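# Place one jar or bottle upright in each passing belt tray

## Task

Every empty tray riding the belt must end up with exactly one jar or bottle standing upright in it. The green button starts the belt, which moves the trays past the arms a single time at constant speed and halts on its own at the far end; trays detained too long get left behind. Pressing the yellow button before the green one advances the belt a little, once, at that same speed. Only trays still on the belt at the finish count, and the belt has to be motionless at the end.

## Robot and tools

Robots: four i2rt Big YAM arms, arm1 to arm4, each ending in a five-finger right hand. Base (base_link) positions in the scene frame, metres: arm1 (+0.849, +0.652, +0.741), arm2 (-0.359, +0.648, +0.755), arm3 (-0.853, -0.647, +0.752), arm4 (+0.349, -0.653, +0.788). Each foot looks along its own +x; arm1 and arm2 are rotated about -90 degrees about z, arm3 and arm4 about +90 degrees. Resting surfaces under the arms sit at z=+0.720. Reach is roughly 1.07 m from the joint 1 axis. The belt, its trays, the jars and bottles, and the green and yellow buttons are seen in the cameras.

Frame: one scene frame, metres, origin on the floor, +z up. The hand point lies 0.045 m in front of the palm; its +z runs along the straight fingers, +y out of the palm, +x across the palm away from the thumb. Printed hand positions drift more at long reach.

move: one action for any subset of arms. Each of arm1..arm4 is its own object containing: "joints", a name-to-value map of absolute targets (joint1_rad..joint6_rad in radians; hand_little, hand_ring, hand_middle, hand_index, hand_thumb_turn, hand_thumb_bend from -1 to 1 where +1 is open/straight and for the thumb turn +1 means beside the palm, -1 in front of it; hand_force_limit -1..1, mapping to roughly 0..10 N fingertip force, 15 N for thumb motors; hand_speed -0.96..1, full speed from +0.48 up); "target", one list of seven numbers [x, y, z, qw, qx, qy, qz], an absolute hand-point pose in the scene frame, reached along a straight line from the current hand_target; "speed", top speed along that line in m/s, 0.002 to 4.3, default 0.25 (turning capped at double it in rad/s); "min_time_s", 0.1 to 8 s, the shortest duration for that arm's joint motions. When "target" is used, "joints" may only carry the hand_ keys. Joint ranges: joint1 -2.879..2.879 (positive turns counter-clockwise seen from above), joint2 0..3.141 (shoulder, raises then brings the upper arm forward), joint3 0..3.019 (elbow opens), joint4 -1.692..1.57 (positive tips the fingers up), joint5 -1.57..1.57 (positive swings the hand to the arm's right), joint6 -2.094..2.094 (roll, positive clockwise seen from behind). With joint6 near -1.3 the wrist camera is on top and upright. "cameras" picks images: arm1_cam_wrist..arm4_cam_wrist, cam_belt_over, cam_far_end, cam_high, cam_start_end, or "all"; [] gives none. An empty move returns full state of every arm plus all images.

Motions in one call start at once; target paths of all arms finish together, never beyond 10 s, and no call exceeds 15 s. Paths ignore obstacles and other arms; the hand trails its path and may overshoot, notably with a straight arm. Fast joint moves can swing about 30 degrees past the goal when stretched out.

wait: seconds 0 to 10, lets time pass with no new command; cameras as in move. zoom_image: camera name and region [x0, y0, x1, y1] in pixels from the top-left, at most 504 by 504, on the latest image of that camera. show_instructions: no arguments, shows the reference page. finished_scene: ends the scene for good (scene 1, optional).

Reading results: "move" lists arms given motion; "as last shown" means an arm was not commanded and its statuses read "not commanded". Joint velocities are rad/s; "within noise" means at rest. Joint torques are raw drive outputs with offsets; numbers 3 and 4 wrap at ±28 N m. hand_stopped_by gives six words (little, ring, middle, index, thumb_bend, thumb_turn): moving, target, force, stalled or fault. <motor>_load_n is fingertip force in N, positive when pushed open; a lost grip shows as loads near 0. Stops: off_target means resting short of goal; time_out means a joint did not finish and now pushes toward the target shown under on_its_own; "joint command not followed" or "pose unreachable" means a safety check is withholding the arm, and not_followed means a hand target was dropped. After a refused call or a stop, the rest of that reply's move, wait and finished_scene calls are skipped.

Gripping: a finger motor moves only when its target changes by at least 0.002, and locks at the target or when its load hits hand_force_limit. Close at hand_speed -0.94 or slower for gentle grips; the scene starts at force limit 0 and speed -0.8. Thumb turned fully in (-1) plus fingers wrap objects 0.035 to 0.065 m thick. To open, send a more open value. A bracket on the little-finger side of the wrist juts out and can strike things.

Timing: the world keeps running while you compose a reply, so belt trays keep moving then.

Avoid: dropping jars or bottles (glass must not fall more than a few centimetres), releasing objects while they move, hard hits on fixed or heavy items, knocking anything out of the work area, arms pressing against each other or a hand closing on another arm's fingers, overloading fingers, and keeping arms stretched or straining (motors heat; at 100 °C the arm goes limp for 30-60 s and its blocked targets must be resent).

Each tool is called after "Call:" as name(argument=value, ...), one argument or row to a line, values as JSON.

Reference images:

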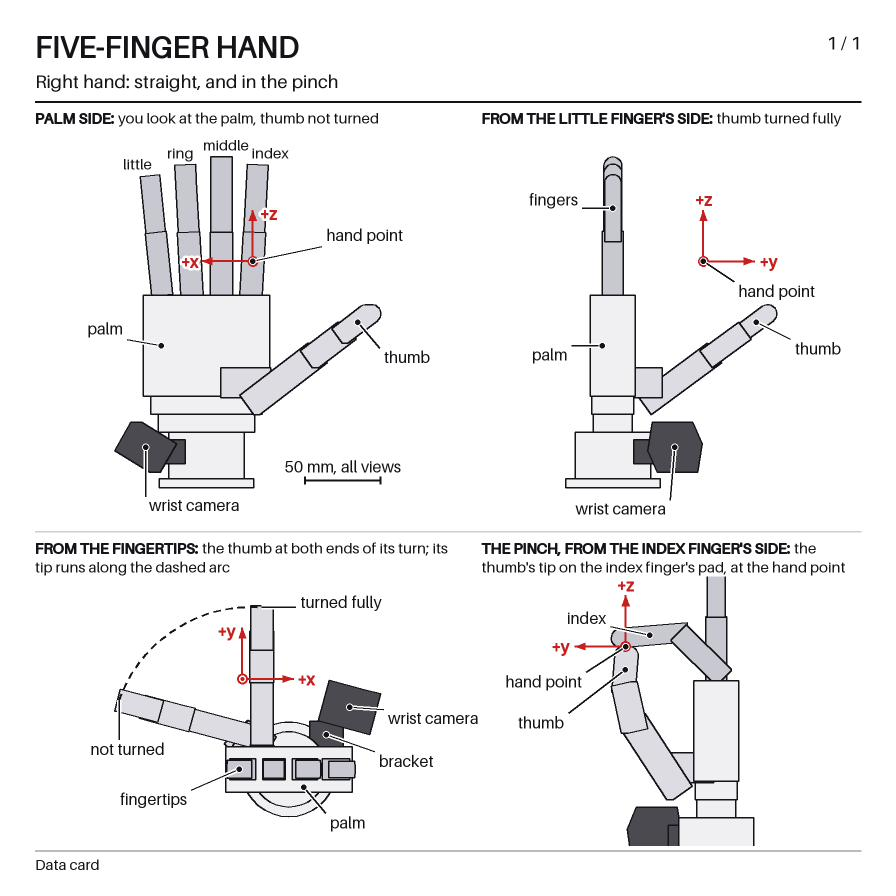

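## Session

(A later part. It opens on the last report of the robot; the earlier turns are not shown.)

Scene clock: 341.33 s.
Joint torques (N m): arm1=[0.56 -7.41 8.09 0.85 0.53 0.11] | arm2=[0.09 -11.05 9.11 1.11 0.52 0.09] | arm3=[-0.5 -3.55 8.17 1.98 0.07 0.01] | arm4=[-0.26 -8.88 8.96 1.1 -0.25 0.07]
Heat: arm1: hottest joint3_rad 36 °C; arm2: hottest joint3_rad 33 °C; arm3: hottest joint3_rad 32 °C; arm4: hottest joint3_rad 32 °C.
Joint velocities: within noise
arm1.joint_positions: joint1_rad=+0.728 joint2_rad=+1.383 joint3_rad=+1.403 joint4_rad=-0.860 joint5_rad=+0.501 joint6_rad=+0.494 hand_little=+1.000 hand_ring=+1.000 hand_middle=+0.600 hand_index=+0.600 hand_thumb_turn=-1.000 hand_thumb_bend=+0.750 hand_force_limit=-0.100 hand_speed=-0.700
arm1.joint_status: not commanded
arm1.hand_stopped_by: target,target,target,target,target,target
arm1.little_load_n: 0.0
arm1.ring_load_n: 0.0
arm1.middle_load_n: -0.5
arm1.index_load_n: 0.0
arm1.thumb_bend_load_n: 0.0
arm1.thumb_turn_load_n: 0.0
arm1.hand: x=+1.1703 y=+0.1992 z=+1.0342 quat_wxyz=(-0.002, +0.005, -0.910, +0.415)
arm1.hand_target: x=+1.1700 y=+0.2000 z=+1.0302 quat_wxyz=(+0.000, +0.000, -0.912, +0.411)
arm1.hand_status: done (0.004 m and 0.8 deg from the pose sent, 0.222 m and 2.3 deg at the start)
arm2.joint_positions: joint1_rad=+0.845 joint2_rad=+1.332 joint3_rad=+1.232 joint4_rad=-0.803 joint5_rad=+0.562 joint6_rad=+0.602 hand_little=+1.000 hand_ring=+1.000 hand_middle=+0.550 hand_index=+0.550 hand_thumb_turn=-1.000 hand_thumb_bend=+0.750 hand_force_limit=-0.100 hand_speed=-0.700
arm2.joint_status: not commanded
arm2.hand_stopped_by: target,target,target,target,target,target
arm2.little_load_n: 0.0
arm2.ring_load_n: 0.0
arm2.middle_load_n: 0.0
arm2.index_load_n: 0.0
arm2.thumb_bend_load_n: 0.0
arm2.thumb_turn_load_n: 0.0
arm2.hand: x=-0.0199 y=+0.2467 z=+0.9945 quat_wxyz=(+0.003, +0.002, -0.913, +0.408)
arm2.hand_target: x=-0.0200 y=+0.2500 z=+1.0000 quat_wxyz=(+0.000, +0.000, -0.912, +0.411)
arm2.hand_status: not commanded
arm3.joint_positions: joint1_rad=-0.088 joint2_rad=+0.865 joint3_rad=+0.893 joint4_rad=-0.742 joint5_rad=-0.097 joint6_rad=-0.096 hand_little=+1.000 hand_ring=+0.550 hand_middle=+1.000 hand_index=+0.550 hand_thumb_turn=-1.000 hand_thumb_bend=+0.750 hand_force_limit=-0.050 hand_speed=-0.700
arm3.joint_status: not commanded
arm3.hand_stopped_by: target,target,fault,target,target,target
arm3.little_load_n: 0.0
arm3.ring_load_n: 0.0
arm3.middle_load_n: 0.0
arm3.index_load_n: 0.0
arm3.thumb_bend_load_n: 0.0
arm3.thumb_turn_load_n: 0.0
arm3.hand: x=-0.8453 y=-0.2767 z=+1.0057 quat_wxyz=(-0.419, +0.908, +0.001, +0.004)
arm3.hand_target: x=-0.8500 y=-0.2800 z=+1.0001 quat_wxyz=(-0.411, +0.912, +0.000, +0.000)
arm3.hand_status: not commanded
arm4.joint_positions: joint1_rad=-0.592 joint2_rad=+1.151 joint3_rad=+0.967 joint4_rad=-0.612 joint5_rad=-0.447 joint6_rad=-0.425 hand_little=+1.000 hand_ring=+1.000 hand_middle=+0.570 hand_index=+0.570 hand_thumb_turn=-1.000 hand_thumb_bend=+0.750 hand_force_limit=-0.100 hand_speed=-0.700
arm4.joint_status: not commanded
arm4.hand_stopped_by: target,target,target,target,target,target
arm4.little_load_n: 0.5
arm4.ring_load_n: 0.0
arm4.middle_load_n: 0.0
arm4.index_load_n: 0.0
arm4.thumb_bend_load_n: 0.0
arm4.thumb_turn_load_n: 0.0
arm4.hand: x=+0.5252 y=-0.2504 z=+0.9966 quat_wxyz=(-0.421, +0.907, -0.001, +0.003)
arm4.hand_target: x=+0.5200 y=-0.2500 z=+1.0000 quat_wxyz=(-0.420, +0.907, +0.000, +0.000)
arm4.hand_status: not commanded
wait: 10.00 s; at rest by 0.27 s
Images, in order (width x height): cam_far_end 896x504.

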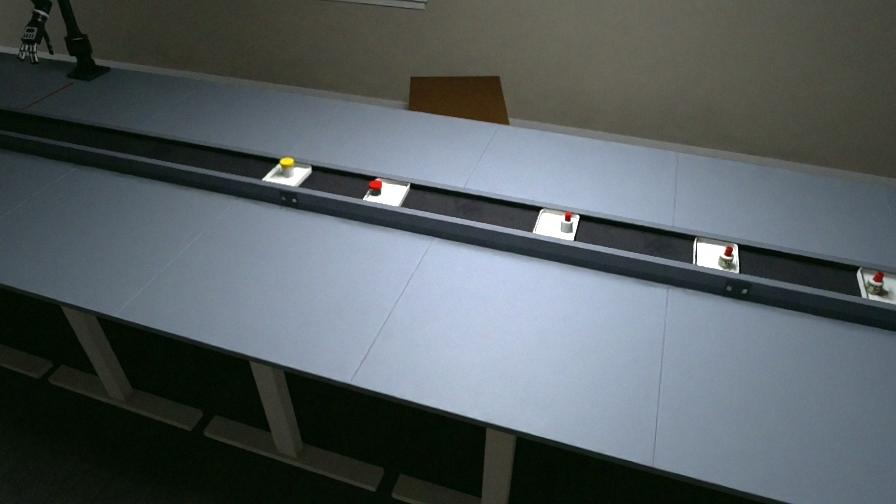

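Call:
wait(
  seconds=10,
  cameras=["cam_far_end"],
)

Call:
zoom_image(
  camera="cam_far_end",
  region=[350, 130, 550, 280],
)

Call:
wait(
  seconds=5,
  cameras=["cam_far_end"],
)

Scene clock: 351.73 s.
Joint torques (N m): arm1=[0.5 -7.41 8.09 0.84 0.52 0.11] | arm2=[0.26 -11.52 9.07 0.9 0.51 0.07] | arm3=[-0.38 -4.13 8.14 2.03 0.06 0.03] | arm4=[-0.26 -8.88 8.95 1.11 -0.26 0.07]
Heat: arm1: hottest joint3_rad 36 °C; arm2: hottest joint3_rad 33 °C; arm3: hottest joint3_rad 32 °C; arm4: hottest joint3_rad 32 °C.
Joint velocities: within noise
arm1.joint_positions: joint1_rad=+0.728 joint2_rad=+1.383 joint3_rad=+1.403 joint4_rad=-0.860 joint5_rad=+0.501 joint6_rad=+0.494 hand_little=+1.000 hand_ring=+1.000 hand_middle=+0.600 hand_index=+0.600 hand_thumb_turn=-1.000 hand_thumb_bend=+0.750 hand_force_limit=-0.100 hand_speed=-0.700
arm1.joint_status: not commanded
arm1.hand_stopped_by: target,target,target,target,target,target
arm1.little_load_n: 0.0
arm1.ring_load_n: 0.0
arm1.middle_load_n: 0.0
arm1.index_load_n: 0.0
arm1.thumb_bend_load_n: 0.0
arm1.thumb_turn_load_n: 0.0
arm1.hand: x=+1.1703 y=+0.1992 z=+1.0342 quat_wxyz=(-0.002, +0.005, -0.910, +0.415)
arm1.hand_target: x=+1.1700 y=+0.2000 z=+1.0302 quat_wxyz=(+0.000, +0.000, -0.912, +0.411)
arm1.hand_status: done (0.004 m and 0.8 deg from the pose sent, 0.222 m and 2.3 deg at the start)
arm2.joint_positions: joint1_rad=+0.845 joint2_rad=+1.332 joint3_rad=+1.232 joint4_rad=-0.803 joint5_rad=+0.562 joint6_rad=+0.602 hand_little=+1.000 hand_ring=+1.000 hand_middle=+0.550 hand_index=+0.550 hand_thumb_turn=-1.000 hand_thumb_bend=+0.750 hand_force_limit=-0.100 hand_speed=-0.700
arm2.joint_status: not commanded
arm2.hand_stopped_by: target,target,target,target,target,target
arm2.little_load_n: 0.0
arm2.ring_load_n: 0.0
arm2.middle_load_n: 0.0
arm2.index_load_n: 0.0
arm2.thumb_bend_load_n: 0.0
arm2.thumb_turn_load_n: 0.0
arm2.hand: x=-0.0199 y=+0.2467 z=+0.9945 quat_wxyz=(+0.003, +0.002, -0.913, +0.408)
arm2.hand_target: x=-0.0200 y=+0.2500 z=+1.0000 quat_wxyz=(+0.000, +0.000, -0.912, +0.411)
arm2.hand_status: not commanded
arm3.joint_positions: joint1_rad=-0.088 joint2_rad=+0.865 joint3_rad=+0.893 joint4_rad=-0.742 joint5_rad=-0.097 joint6_rad=-0.096 hand_little=+1.000 hand_ring=+0.550 hand_middle=+1.000 hand_index=+0.550 hand_thumb_turn=-1.000 hand_thumb_bend=+0.750 hand_force_limit=-0.050 hand_speed=-0.700
arm3.joint_status: not commanded
arm3.hand_stopped_by: target,target,fault,target,target,target
arm3.little_load_n: 0.0
arm3.ring_load_n: 0.0
arm3.middle_load_n: 0.0
arm3.index_load_n: 0.0
arm3.thumb_bend_load_n: 0.0
arm3.thumb_turn_load_n: 0.0
arm3.hand: x=-0.8453 y=-0.2767 z=+1.0057 quat_wxyz=(-0.419, +0.908, +0.001, +0.004)
arm3.hand_target: x=-0.8500 y=-0.2800 z=+1.0001 quat_wxyz=(-0.411, +0.912, +0.000, +0.000)
arm3.hand_status: not commanded
arm4.joint_positions: joint1_rad=-0.592 joint2_rad=+1.151 joint3_rad=+0.967 joint4_rad=-0.612 joint5_rad=-0.447 joint6_rad=-0.425 hand_little=+1.000 hand_ring=+1.000 hand_middle=+0.570 hand_index=+0.570 hand_thumb_turn=-1.000 hand_thumb_bend=+0.750 hand_force_limit=-0.100 hand_speed=-0.700
arm4.joint_status: not commanded
arm4.hand_stopped_by: target,target,target,target,target,target
arm4.little_load_n: 0.0
arm4.ring_load_n: 0.0
arm4.middle_load_n: 0.0
arm4.index_load_n: 0.0
arm4.thumb_bend_load_n: 0.0
arm4.thumb_turn_load_n: 0.0
arm4.hand: x=+0.5252 y=-0.2504 z=+0.9966 quat_wxyz=(-0.421, +0.907, -0.001, +0.003)
arm4.hand_target: x=+0.5200 y=-0.2500 z=+1.0000 quat_wxyz=(-0.420, +0.907, +0.000, +0.000)
arm4.hand_status: not commanded
wait: 10.00 s; at rest from the start
Images, in order (width x height): cam_far_end 896x504.

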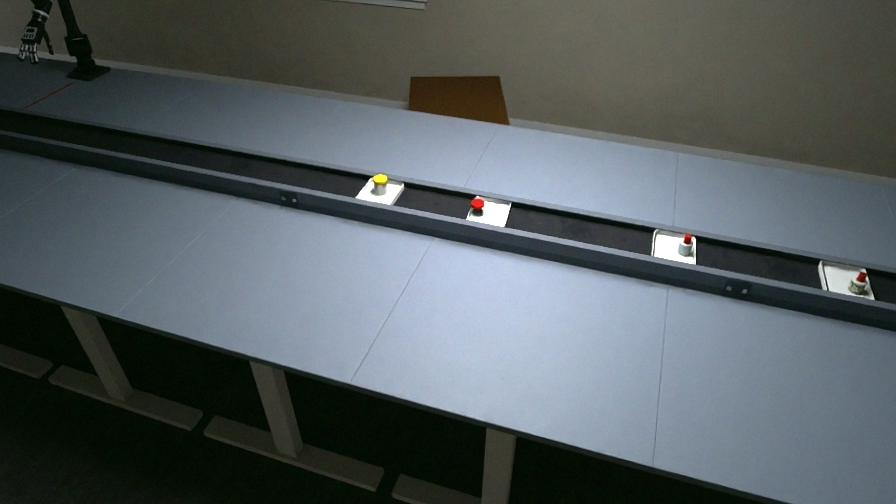

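Scaled by 2.520 from the camera's image (finer frame: 1280x720).

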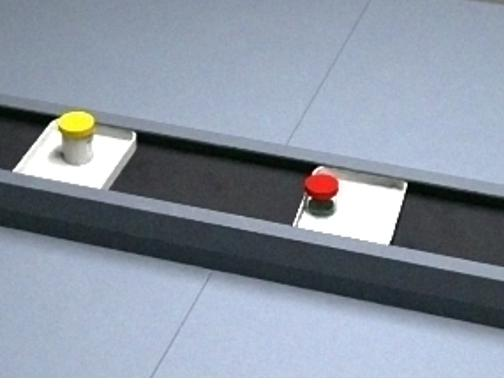

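Scene clock: 356.73 s.
Joint torques (N m): arm1=[0.56 -7.41 8.09 0.84 0.52 0.11] | arm2=[-0.09 -10.87 9.06 1.16 0.43 0.07] | arm3=[-0.62 -3.31 8.12 1.98 0.07 0] | arm4=[-0.03 -8.76 8.92 1.07 -0.25 0.05]
Heat: arm1: hottest joint3_rad 36 °C; arm2: hottest joint3_rad 33 °C; arm3: hottest joint3_rad 32 °C; arm4: hottest joint3_rad 32 °C.
Joint velocities: within noise
arm1.joint_positions: joint1_rad=+0.728 joint2_rad=+1.383 joint3_rad=+1.403 joint4_rad=-0.860 joint5_rad=+0.501 joint6_rad=+0.494 hand_little=+1.000 hand_ring=+1.000 hand_middle=+0.600 hand_index=+0.600 hand_thumb_turn=-1.000 hand_thumb_bend=+0.750 hand_force_limit=-0.100 hand_speed=-0.700
arm1.joint_status: not commanded
arm1.hand_stopped_by: target,target,target,target,target,target
arm1.little_load_n: 0.0
arm1.ring_load_n: 0.0
arm1.middle_load_n: -0.5
arm1.index_load_n: 0.0
arm1.thumb_bend_load_n: 0.0
arm1.thumb_turn_load_n: 0.0
arm1.hand: x=+1.1703 y=+0.1992 z=+1.0342 quat_wxyz=(-0.002, +0.005, -0.910, +0.415)
arm1.hand_target: x=+1.1700 y=+0.2000 z=+1.0302 quat_wxyz=(+0.000, +0.000, -0.912, +0.411)
arm1.hand_status: done (0.004 m and 0.8 deg from the pose sent, 0.222 m and 2.3 deg at the start)
arm2.joint_positions: joint1_rad=+0.845 joint2_rad=+1.332 joint3_rad=+1.232 joint4_rad=-0.803 joint5_rad=+0.562 joint6_rad=+0.602 hand_little=+1.000 hand_ring=+1.000 hand_middle=+0.550 hand_index=+0.550 hand_thumb_turn=-1.000 hand_thumb_bend=+0.750 hand_force_limit=-0.100 hand_speed=-0.700
arm2.joint_status: not commanded
arm2.hand_stopped_by: target,target,target,target,target,target
arm2.little_load_n: 0.0
arm2.ring_load_n: 0.0
arm2.middle_load_n: 0.0
arm2.index_load_n: 0.0
arm2.thumb_bend_load_n: 0.0
arm2.thumb_turn_load_n: 0.0
arm2.hand: x=-0.0199 y=+0.2467 z=+0.9945 quat_wxyz=(+0.003, +0.002, -0.913, +0.408)
arm2.hand_target: x=-0.0200 y=+0.2500 z=+1.0000 quat_wxyz=(+0.000, +0.000, -0.912, +0.411)
arm2.hand_status: not commanded
arm3.joint_positions: joint1_rad=-0.088 joint2_rad=+0.865 joint3_rad=+0.893 joint4_rad=-0.742 joint5_rad=-0.097 joint6_rad=-0.096 hand_little=+1.000 hand_ring=+0.550 hand_middle=+1.000 hand_index=+0.550 hand_thumb_turn=-1.000 hand_thumb_bend=+0.750 hand_force_limit=-0.050 hand_speed=-0.700
arm3.joint_status: not commanded
arm3.hand_stopped_by: target,target,fault,target,target,target
arm3.little_load_n: 0.0
arm3.ring_load_n: 0.0
arm3.middle_load_n: 0.0
arm3.index_load_n: 0.0
arm3.thumb_bend_load_n: 0.0
arm3.thumb_turn_load_n: 0.0
arm3.hand: x=-0.8453 y=-0.2767 z=+1.0057 quat_wxyz=(-0.419, +0.908, +0.001, +0.004)
arm3.hand_target: x=-0.8500 y=-0.2800 z=+1.0001 quat_wxyz=(-0.411, +0.912, +0.000, +0.000)
arm3.hand_status: not commanded
arm4.joint_positions: joint1_rad=-0.592 joint2_rad=+1.151 joint3_rad=+0.967 joint4_rad=-0.612 joint5_rad=-0.447 joint6_rad=-0.425 hand_little=+1.000 hand_ring=+1.000 hand_middle=+0.570 hand_index=+0.570 hand_thumb_turn=-1.000 hand_thumb_bend=+0.750 hand_force_limit=-0.100 hand_speed=-0.700
arm4.joint_status: not commanded
arm4.hand_stopped_by: target,target,target,target,target,target
arm4.little_load_n: 0.0
arm4.ring_load_n: 0.0
arm4.middle_load_n: 0.0
arm4.index_load_n: 0.0
arm4.thumb_bend_load_n: 0.0
arm4.thumb_turn_load_n: 0.0
arm4.hand: x=+0.5252 y=-0.2504 z=+0.9966 quat_wxyz=(-0.421, +0.907, -0.001, +0.003)
arm4.hand_target: x=+0.5200 y=-0.2500 z=+1.0000 quat_wxyz=(-0.420, +0.907, +0.000, +0.000)
arm4.hand_status: not commanded
wait: 5.00 s; at rest by 0.27 s
Images, in order (width x height): cam_far_end 896x504.

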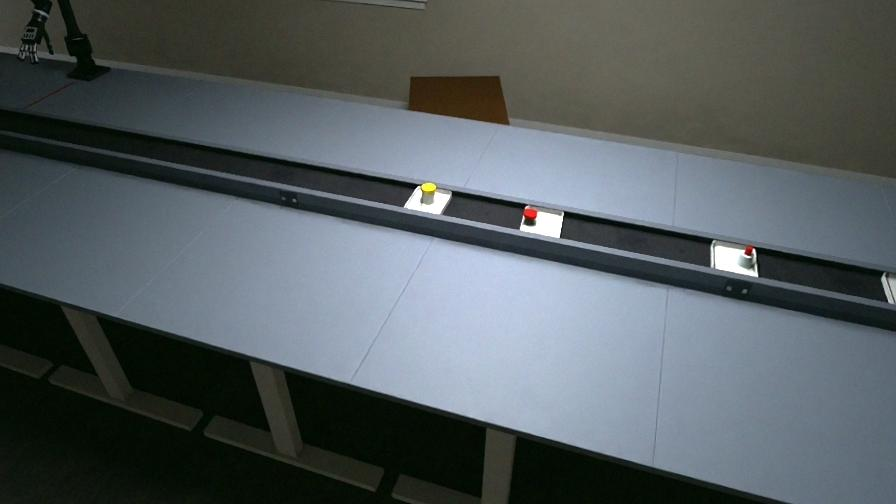

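Call:
wait(
  seconds=10,
  cameras=[],
)

Call:
wait(
  seconds=10,
  cameras=["cam_far_end"],
)

Scene clock: 367.17 s.
Joint torques (N m): arm1=[0.62 -7.41 8.1 0.84 0.52 0.11] | arm2=[-0.32 -10.7 9.05 1.01 0.44 0.01] | arm3=[-0.38 -3.96 8.18 2 0.02 -0.02] | arm4=[-0.26 -9 8.9 1.05 -0.26 0.06]
Heat: arm1: hottest joint3_rad 36 °C; arm2: hottest joint3_rad 33 °C; arm3: hottest joint3_rad 32 °C; arm4: hottest joint3_rad 32 °C.
Joint velocities: within noise
arm1.joint_positions: joint1_rad=+0.728 joint2_rad=+1.383 joint3_rad=+1.403 joint4_rad=-0.860 joint5_rad=+0.501 joint6_rad=+0.494 hand_little=+1.000 hand_ring=+1.000 hand_middle=+0.600 hand_index=+0.600 hand_thumb_turn=-1.000 hand_thumb_bend=+0.750 hand_force_limit=-0.100 hand_speed=-0.700
arm1.joint_status: not commanded
arm1.hand_stopped_by: target,target,target,target,target,target
arm1.little_load_n: 0.0
arm1.ring_load_n: 0.0
arm1.middle_load_n: 0.0
arm1.index_load_n: 0.0
arm1.thumb_bend_load_n: 0.0
arm1.thumb_turn_load_n: 0.0
arm1.hand: x=+1.1703 y=+0.1992 z=+1.0342 quat_wxyz=(-0.002, +0.005, -0.910, +0.415)
arm1.hand_target: x=+1.1700 y=+0.2000 z=+1.0302 quat_wxyz=(+0.000, +0.000, -0.912, +0.411)
arm1.hand_status: done (0.004 m and 0.8 deg from the pose sent, 0.222 m and 2.3 deg at the start)
arm2.joint_positions: joint1_rad=+0.845 joint2_rad=+1.332 joint3_rad=+1.232 joint4_rad=-0.803 joint5_rad=+0.562 joint6_rad=+0.602 hand_little=+1.000 hand_ring=+1.000 hand_middle=+0.550 hand_index=+0.550 hand_thumb_turn=-1.000 hand_thumb_bend=+0.750 hand_force_limit=-0.100 hand_speed=-0.700
arm2.joint_status: not commanded
arm2.hand_stopped_by: target,target,target,target,target,target
arm2.little_load_n: 0.0
arm2.ring_load_n: 0.0
arm2.middle_load_n: 0.0
arm2.index_load_n: 0.0
arm2.thumb_bend_load_n: 0.0
arm2.thumb_turn_load_n: 0.0
arm2.hand: x=-0.0199 y=+0.2467 z=+0.9945 quat_wxyz=(+0.003, +0.002, -0.913, +0.408)
arm2.hand_target: x=-0.0200 y=+0.2500 z=+1.0000 quat_wxyz=(+0.000, +0.000, -0.912, +0.411)
arm2.hand_status: not commanded
arm3.joint_positions: joint1_rad=-0.088 joint2_rad=+0.865 joint3_rad=+0.893 joint4_rad=-0.742 joint5_rad=-0.097 joint6_rad=-0.096 hand_little=+1.000 hand_ring=+0.550 hand_middle=+1.000 hand_index=+0.550 hand_thumb_turn=-1.000 hand_thumb_bend=+0.750 hand_force_limit=-0.050 hand_speed=-0.700
arm3.joint_status: not commanded
arm3.hand_stopped_by: target,target,fault,target,target,target
arm3.little_load_n: 0.0
arm3.ring_load_n: 0.0
arm3.middle_load_n: 0.0
arm3.index_load_n: 0.0
arm3.thumb_bend_load_n: 0.0
arm3.thumb_turn_load_n: 0.0
arm3.hand: x=-0.8453 y=-0.2767 z=+1.0057 quat_wxyz=(-0.419, +0.908, +0.001, +0.004)
arm3.hand_target: x=-0.8500 y=-0.2800 z=+1.0001 quat_wxyz=(-0.411, +0.912, +0.000, +0.000)
arm3.hand_status: not commanded
arm4.joint_positions: joint1_rad=-0.592 joint2_rad=+1.151 joint3_rad=+0.967 joint4_rad=-0.612 joint5_rad=-0.447 joint6_rad=-0.425 hand_little=+1.000 hand_ring=+1.000 hand_middle=+0.570 hand_index=+0.570 hand_thumb_turn=-1.000 hand_thumb_bend=+0.750 hand_force_limit=-0.100 hand_speed=-0.700
arm4.joint_status: not commanded
arm4.hand_stopped_by: target,target,target,target,target,target
arm4.little_load_n: 0.0
arm4.ring_load_n: 0.0
arm4.middle_load_n: -0.5
arm4.index_load_n: -0.5
arm4.thumb_bend_load_n: 0.0
arm4.thumb_turn_load_n: 0.0
arm4.hand: x=+0.5252 y=-0.2504 z=+0.9966 quat_wxyz=(-0.421, +0.907, -0.001, +0.003)
arm4.hand_target: x=+0.5200 y=-0.2500 z=+1.0000 quat_wxyz=(-0.420, +0.907, +0.000, +0.000)
arm4.hand_status: not commanded
wait: 10.00 s; at rest from the start

Scene clock: 377.17 s.
Joint torques (N m): arm1=[0.56 -7.3 8.1 0.84 0.52 0.11] | arm2=[-0.85 -10.7 9.03 1.18 0.49 0.05] | arm3=[-0.03 -3.6 8.17 1.94 0.06 0.01] | arm4=[-0.21 -9 8.95 1.07 -0.28 0.07]
Heat: arm1: hottest joint3_rad 36 °C; arm2: hottest joint3_rad 33 °C; arm3: hottest joint3_rad 32 °C; arm4: hottest joint3_rad 32 °C.
Joint velocities: within noise
arm1.joint_positions: joint1_rad=+0.728 joint2_rad=+1.383 joint3_rad=+1.403 joint4_rad=-0.860 joint5_rad=+0.501 joint6_rad=+0.494 hand_little=+1.000 hand_ring=+1.000 hand_middle=+0.600 hand_index=+0.600 hand_thumb_turn=-1.000 hand_thumb_bend=+0.750 hand_force_limit=-0.100 hand_speed=-0.700
arm1.joint_status: not commanded
arm1.hand_stopped_by: target,target,target,target,target,target
arm1.little_load_n: 0.0
arm1.ring_load_n: 0.0
arm1.middle_load_n: 0.0
arm1.index_load_n: 0.0
arm1.thumb_bend_load_n: 0.0
arm1.thumb_turn_load_n: 0.0
arm1.hand: x=+1.1703 y=+0.1992 z=+1.0342 quat_wxyz=(-0.002, +0.005, -0.910, +0.415)
arm1.hand_target: x=+1.1700 y=+0.2000 z=+1.0302 quat_wxyz=(+0.000, +0.000, -0.912, +0.411)
arm1.hand_status: done (0.004 m and 0.8 deg from the pose sent, 0.222 m and 2.3 deg at the start)
arm2.joint_positions: joint1_rad=+0.845 joint2_rad=+1.332 joint3_rad=+1.232 joint4_rad=-0.803 joint5_rad=+0.562 joint6_rad=+0.602 hand_little=+1.000 hand_ring=+1.000 hand_middle=+0.550 hand_index=+0.550 hand_thumb_turn=-1.000 hand_thumb_bend=+0.750 hand_force_limit=-0.100 hand_speed=-0.700
arm2.joint_status: not commanded
arm2.hand_stopped_by: target,target,target,target,target,target
arm2.little_load_n: 0.0
arm2.ring_load_n: 0.0
arm2.middle_load_n: 0.0
arm2.index_load_n: 0.0
arm2.thumb_bend_load_n: 0.0
arm2.thumb_turn_load_n: 0.0
arm2.hand: x=-0.0199 y=+0.2467 z=+0.9945 quat_wxyz=(+0.003, +0.002, -0.913, +0.408)
arm2.hand_target: x=-0.0200 y=+0.2500 z=+1.0000 quat_wxyz=(+0.000, +0.000, -0.912, +0.411)
arm2.hand_status: not commanded
arm3.joint_positions: joint1_rad=-0.088 joint2_rad=+0.865 joint3_rad=+0.893 joint4_rad=-0.742 joint5_rad=-0.097 joint6_rad=-0.096 hand_little=+1.000 hand_ring=+0.550 hand_middle=+1.000 hand_index=+0.550 hand_thumb_turn=-1.000 hand_thumb_bend=+0.750 hand_force_limit=-0.050 hand_speed=-0.700
arm3.joint_status: not commanded
arm3.hand_stopped_by: target,target,fault,target,target,target
arm3.little_load_n: 0.0
arm3.ring_load_n: 0.0
arm3.middle_load_n: 0.0
arm3.index_load_n: 0.0
arm3.thumb_bend_load_n: 0.0
arm3.thumb_turn_load_n: 0.0
arm3.hand: x=-0.8453 y=-0.2767 z=+1.0057 quat_wxyz=(-0.419, +0.908, +0.001, +0.004)
arm3.hand_target: x=-0.8500 y=-0.2800 z=+1.0001 quat_wxyz=(-0.411, +0.912, +0.000, +0.000)
arm3.hand_status: not commanded
arm4.joint_positions: joint1_rad=-0.592 joint2_rad=+1.151 joint3_rad=+0.967 joint4_rad=-0.612 joint5_rad=-0.447 joint6_rad=-0.425 hand_little=+1.000 hand_ring=+1.000 hand_middle=+0.570 hand_index=+0.570 hand_thumb_turn=-1.000 hand_thumb_bend=+0.750 hand_force_limit=-0.100 hand_speed=-0.700
arm4.joint_status: not commanded
arm4.hand_stopped_by: target,target,target,target,target,target
arm4.little_load_n: 0.0
arm4.ring_load_n: -0.5
arm4.middle_load_n: 0.0
arm4.index_load_n: 0.0
arm4.thumb_bend_load_n: 0.0
arm4.thumb_turn_load_n: 0.0
arm4.hand: x=+0.5252 y=-0.2504 z=+0.9966 quat_wxyz=(-0.421, +0.907, -0.001, +0.003)
arm4.hand_target: x=+0.5200 y=-0.2500 z=+1.0000 quat_wxyz=(-0.420, +0.907, +0.000, +0.000)
arm4.hand_status: not commanded
wait: 10.00 s; at rest by 0.27 s
Images, in order (width x height): cam_far_end 896x504.

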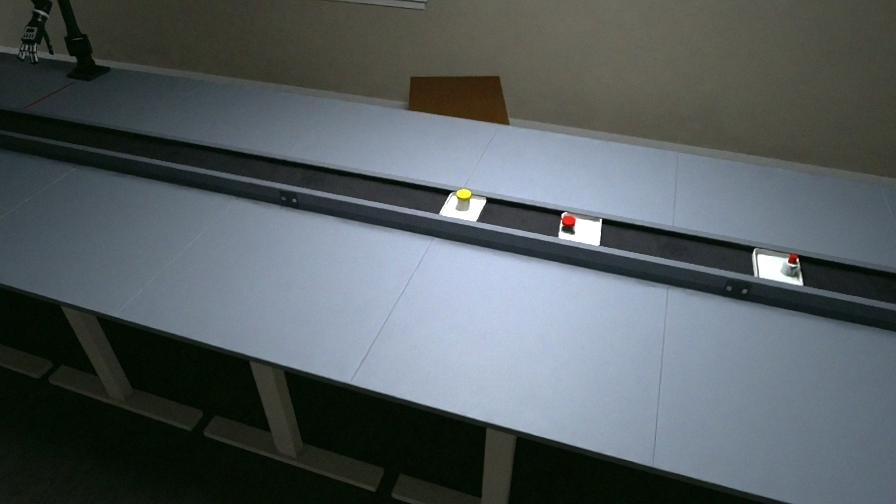

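Call:
move(
  cameras=["cam_far_end", "cam_high", "cam_start_end", "cam_belt_over"],
)

Call:
zoom_image(
  camera="cam_far_end",
  region=[420, 170, 620, 270],
)

Call:
zoom_image(
  camera="cam_far_end",
  region=[720, 220, 896, 320],
)

Scene clock: 377.43 s.
Joint torques (N m): arm1=[0.56 -7.41 8.09 0.85 0.53 0.11] | arm2=[0.26 -10.93 9.2 1.25 0.46 0.04] | arm3=[-0.44 -4.01 8.09 2.07 0.05 -0.03] | arm4=[0.09 -8.88 8.98 1.03 -0.26 0.06]
Heat: arm1: hottest joint3_rad 36 °C; arm2: hottest joint3_rad 33 °C; arm3: hottest joint3_rad 32 °C; arm4: hottest joint3_rad 32 °C.
Joint velocities: within noise
arm1.joint_positions: joint1_rad=+0.728 joint2_rad=+1.383 joint3_rad=+1.403 joint4_rad=-0.860 joint5_rad=+0.501 joint6_rad=+0.494 hand_little=+1.000 hand_ring=+1.000 hand_middle=+0.600 hand_index=+0.600 hand_thumb_turn=-1.000 hand_thumb_bend=+0.750 hand_force_limit=-0.100 hand_speed=-0.700
arm1.joint_status: not commanded
arm1.hand_stopped_by: target,target,target,target,target,target
arm1.little_load_n: 0.0
arm1.ring_load_n: 0.0
arm1.middle_load_n: 0.0
arm1.index_load_n: 0.0
arm1.thumb_bend_load_n: 0.0
arm1.thumb_turn_load_n: 0.0
arm1.hand: x=+1.1703 y=+0.1992 z=+1.0342 quat_wxyz=(-0.002, +0.005, -0.910, +0.415) (m; scene frame)
arm1.hand_target: x=+1.1700 y=+0.2000 z=+1.0302 quat_wxyz=(+0.000, +0.000, -0.912, +0.411) (m; scene frame)
arm1.hand_status: done (0.004 m and 0.8 deg from the pose sent, 0.222 m and 2.3 deg at the start)
arm2.joint_positions: joint1_rad=+0.845 joint2_rad=+1.332 joint3_rad=+1.232 joint4_rad=-0.803 joint5_rad=+0.562 joint6_rad=+0.602 hand_little=+1.000 hand_ring=+1.000 hand_middle=+0.550 hand_index=+0.550 hand_thumb_turn=-1.000 hand_thumb_bend=+0.750 hand_force_limit=-0.100 hand_speed=-0.700
arm2.joint_status: not commanded
arm2.hand_stopped_by: target,target,target,target,target,target
arm2.little_load_n: 0.0
arm2.ring_load_n: 0.0
arm2.middle_load_n: 0.0
arm2.index_load_n: -0.5
arm2.thumb_bend_load_n: 0.0
arm2.thumb_turn_load_n: 0.0
arm2.hand: x=-0.0199 y=+0.2467 z=+0.9945 quat_wxyz=(+0.003, +0.002, -0.913, +0.408) (m; scene frame)
arm2.hand_target: x=-0.0200 y=+0.2500 z=+1.0000 quat_wxyz=(+0.000, +0.000, -0.912, +0.411) (m; scene frame)
arm2.hand_status: not commanded
arm3.joint_positions: joint1_rad=-0.088 joint2_rad=+0.865 joint3_rad=+0.893 joint4_rad=-0.742 joint5_rad=-0.097 joint6_rad=-0.096 hand_little=+1.000 hand_ring=+0.550 hand_middle=+1.000 hand_index=+0.550 hand_thumb_turn=-1.000 hand_thumb_bend=+0.750 hand_force_limit=-0.050 hand_speed=-0.700
arm3.joint_status: not commanded
arm3.hand_stopped_by: target,target,fault,target,target,target
arm3.little_load_n: 0.0
arm3.ring_load_n: 0.0
arm3.middle_load_n: 0.0
arm3.index_load_n: 0.0
arm3.thumb_bend_load_n: 0.0
arm3.thumb_turn_load_n: 0.0
arm3.hand: x=-0.8453 y=-0.2767 z=+1.0057 quat_wxyz=(-0.419, +0.908, +0.001, +0.004) (m; scene frame)
arm3.hand_target: x=-0.8500 y=-0.2800 z=+1.0001 quat_wxyz=(-0.411, +0.912, +0.000, +0.000) (m; scene frame)
arm3.hand_status: not commanded
arm4.joint_positions: joint1_rad=-0.592 joint2_rad=+1.151 joint3_rad=+0.967 joint4_rad=-0.612 joint5_rad=-0.447 joint6_rad=-0.425 hand_little=+1.000 hand_ring=+1.000 hand_middle=+0.570 hand_index=+0.570 hand_thumb_turn=-1.000 hand_thumb_bend=+0.750 hand_force_limit=-0.100 hand_speed=-0.700
arm4.joint_status: not commanded
arm4.hand_stopped_by: target,target,target,target,target,target
arm4.little_load_n: 0.0
arm4.ring_load_n: 0.0
arm4.middle_load_n: 0.0
arm4.index_load_n: 0.0
arm4.thumb_bend_load_n: 0.0
arm4.thumb_turn_load_n: -0.5
arm4.hand: x=+0.5252 y=-0.2504 z=+0.9966 quat_wxyz=(-0.421, +0.907, -0.001, +0.003) (m; scene frame)
arm4.hand_target: x=+0.5200 y=-0.2500 z=+1.0000 quat_wxyz=(-0.420, +0.907, +0.000, +0.000) (m; scene frame)
arm4.hand_status: not commanded
pictures: cam_belt_over, cam_far_end, cam_high, cam_start_end
Images, in order (width x height): cam_belt_over 896x504, cam_far_end 896x504, cam_high 896x504, cam_start_end 896x504.

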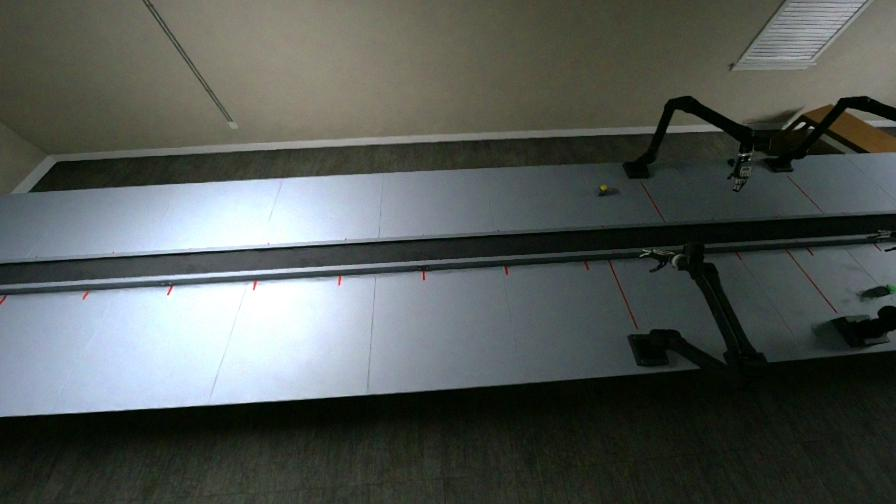

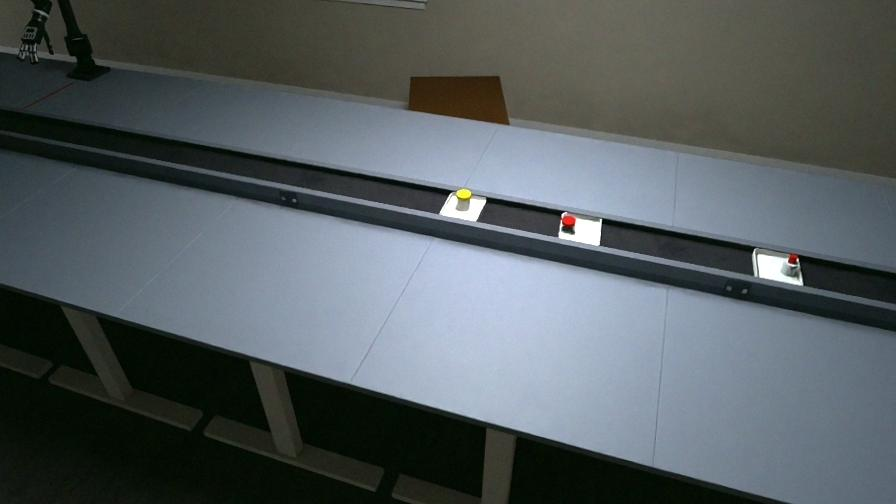

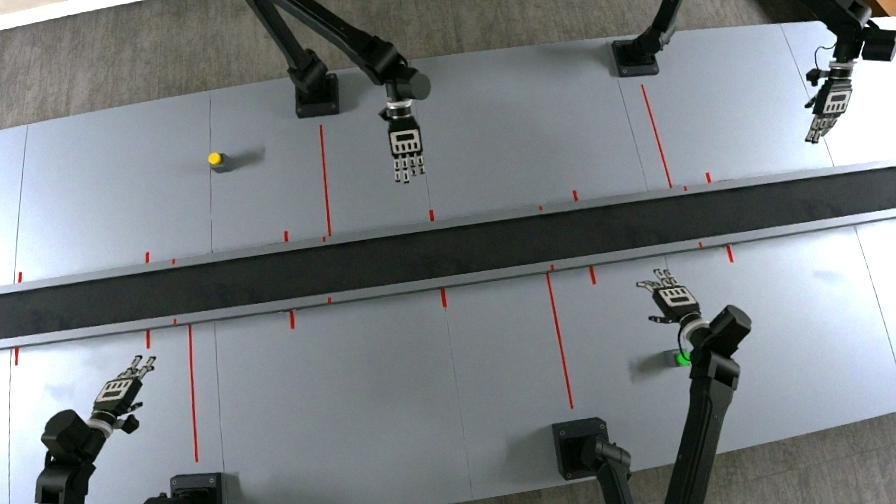

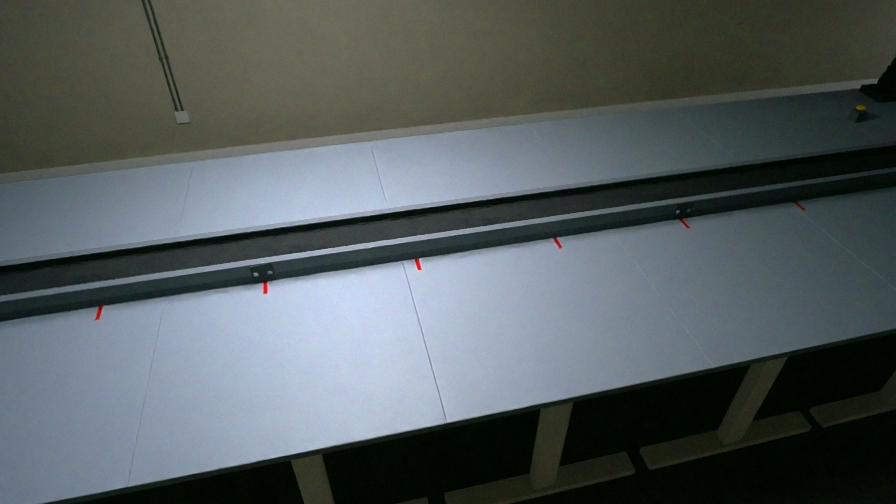

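Scaled by 2.520 from the camera's image (finer frame: 1280x720).

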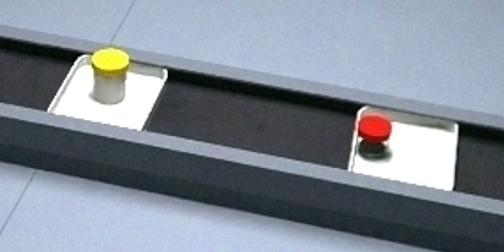

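Scaled by 2.864 from the camera's image (finer frame: 1280x720).

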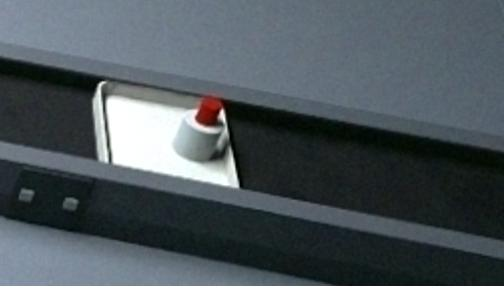

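Call:
finished_scene(
)

The scene is finished: the task was done.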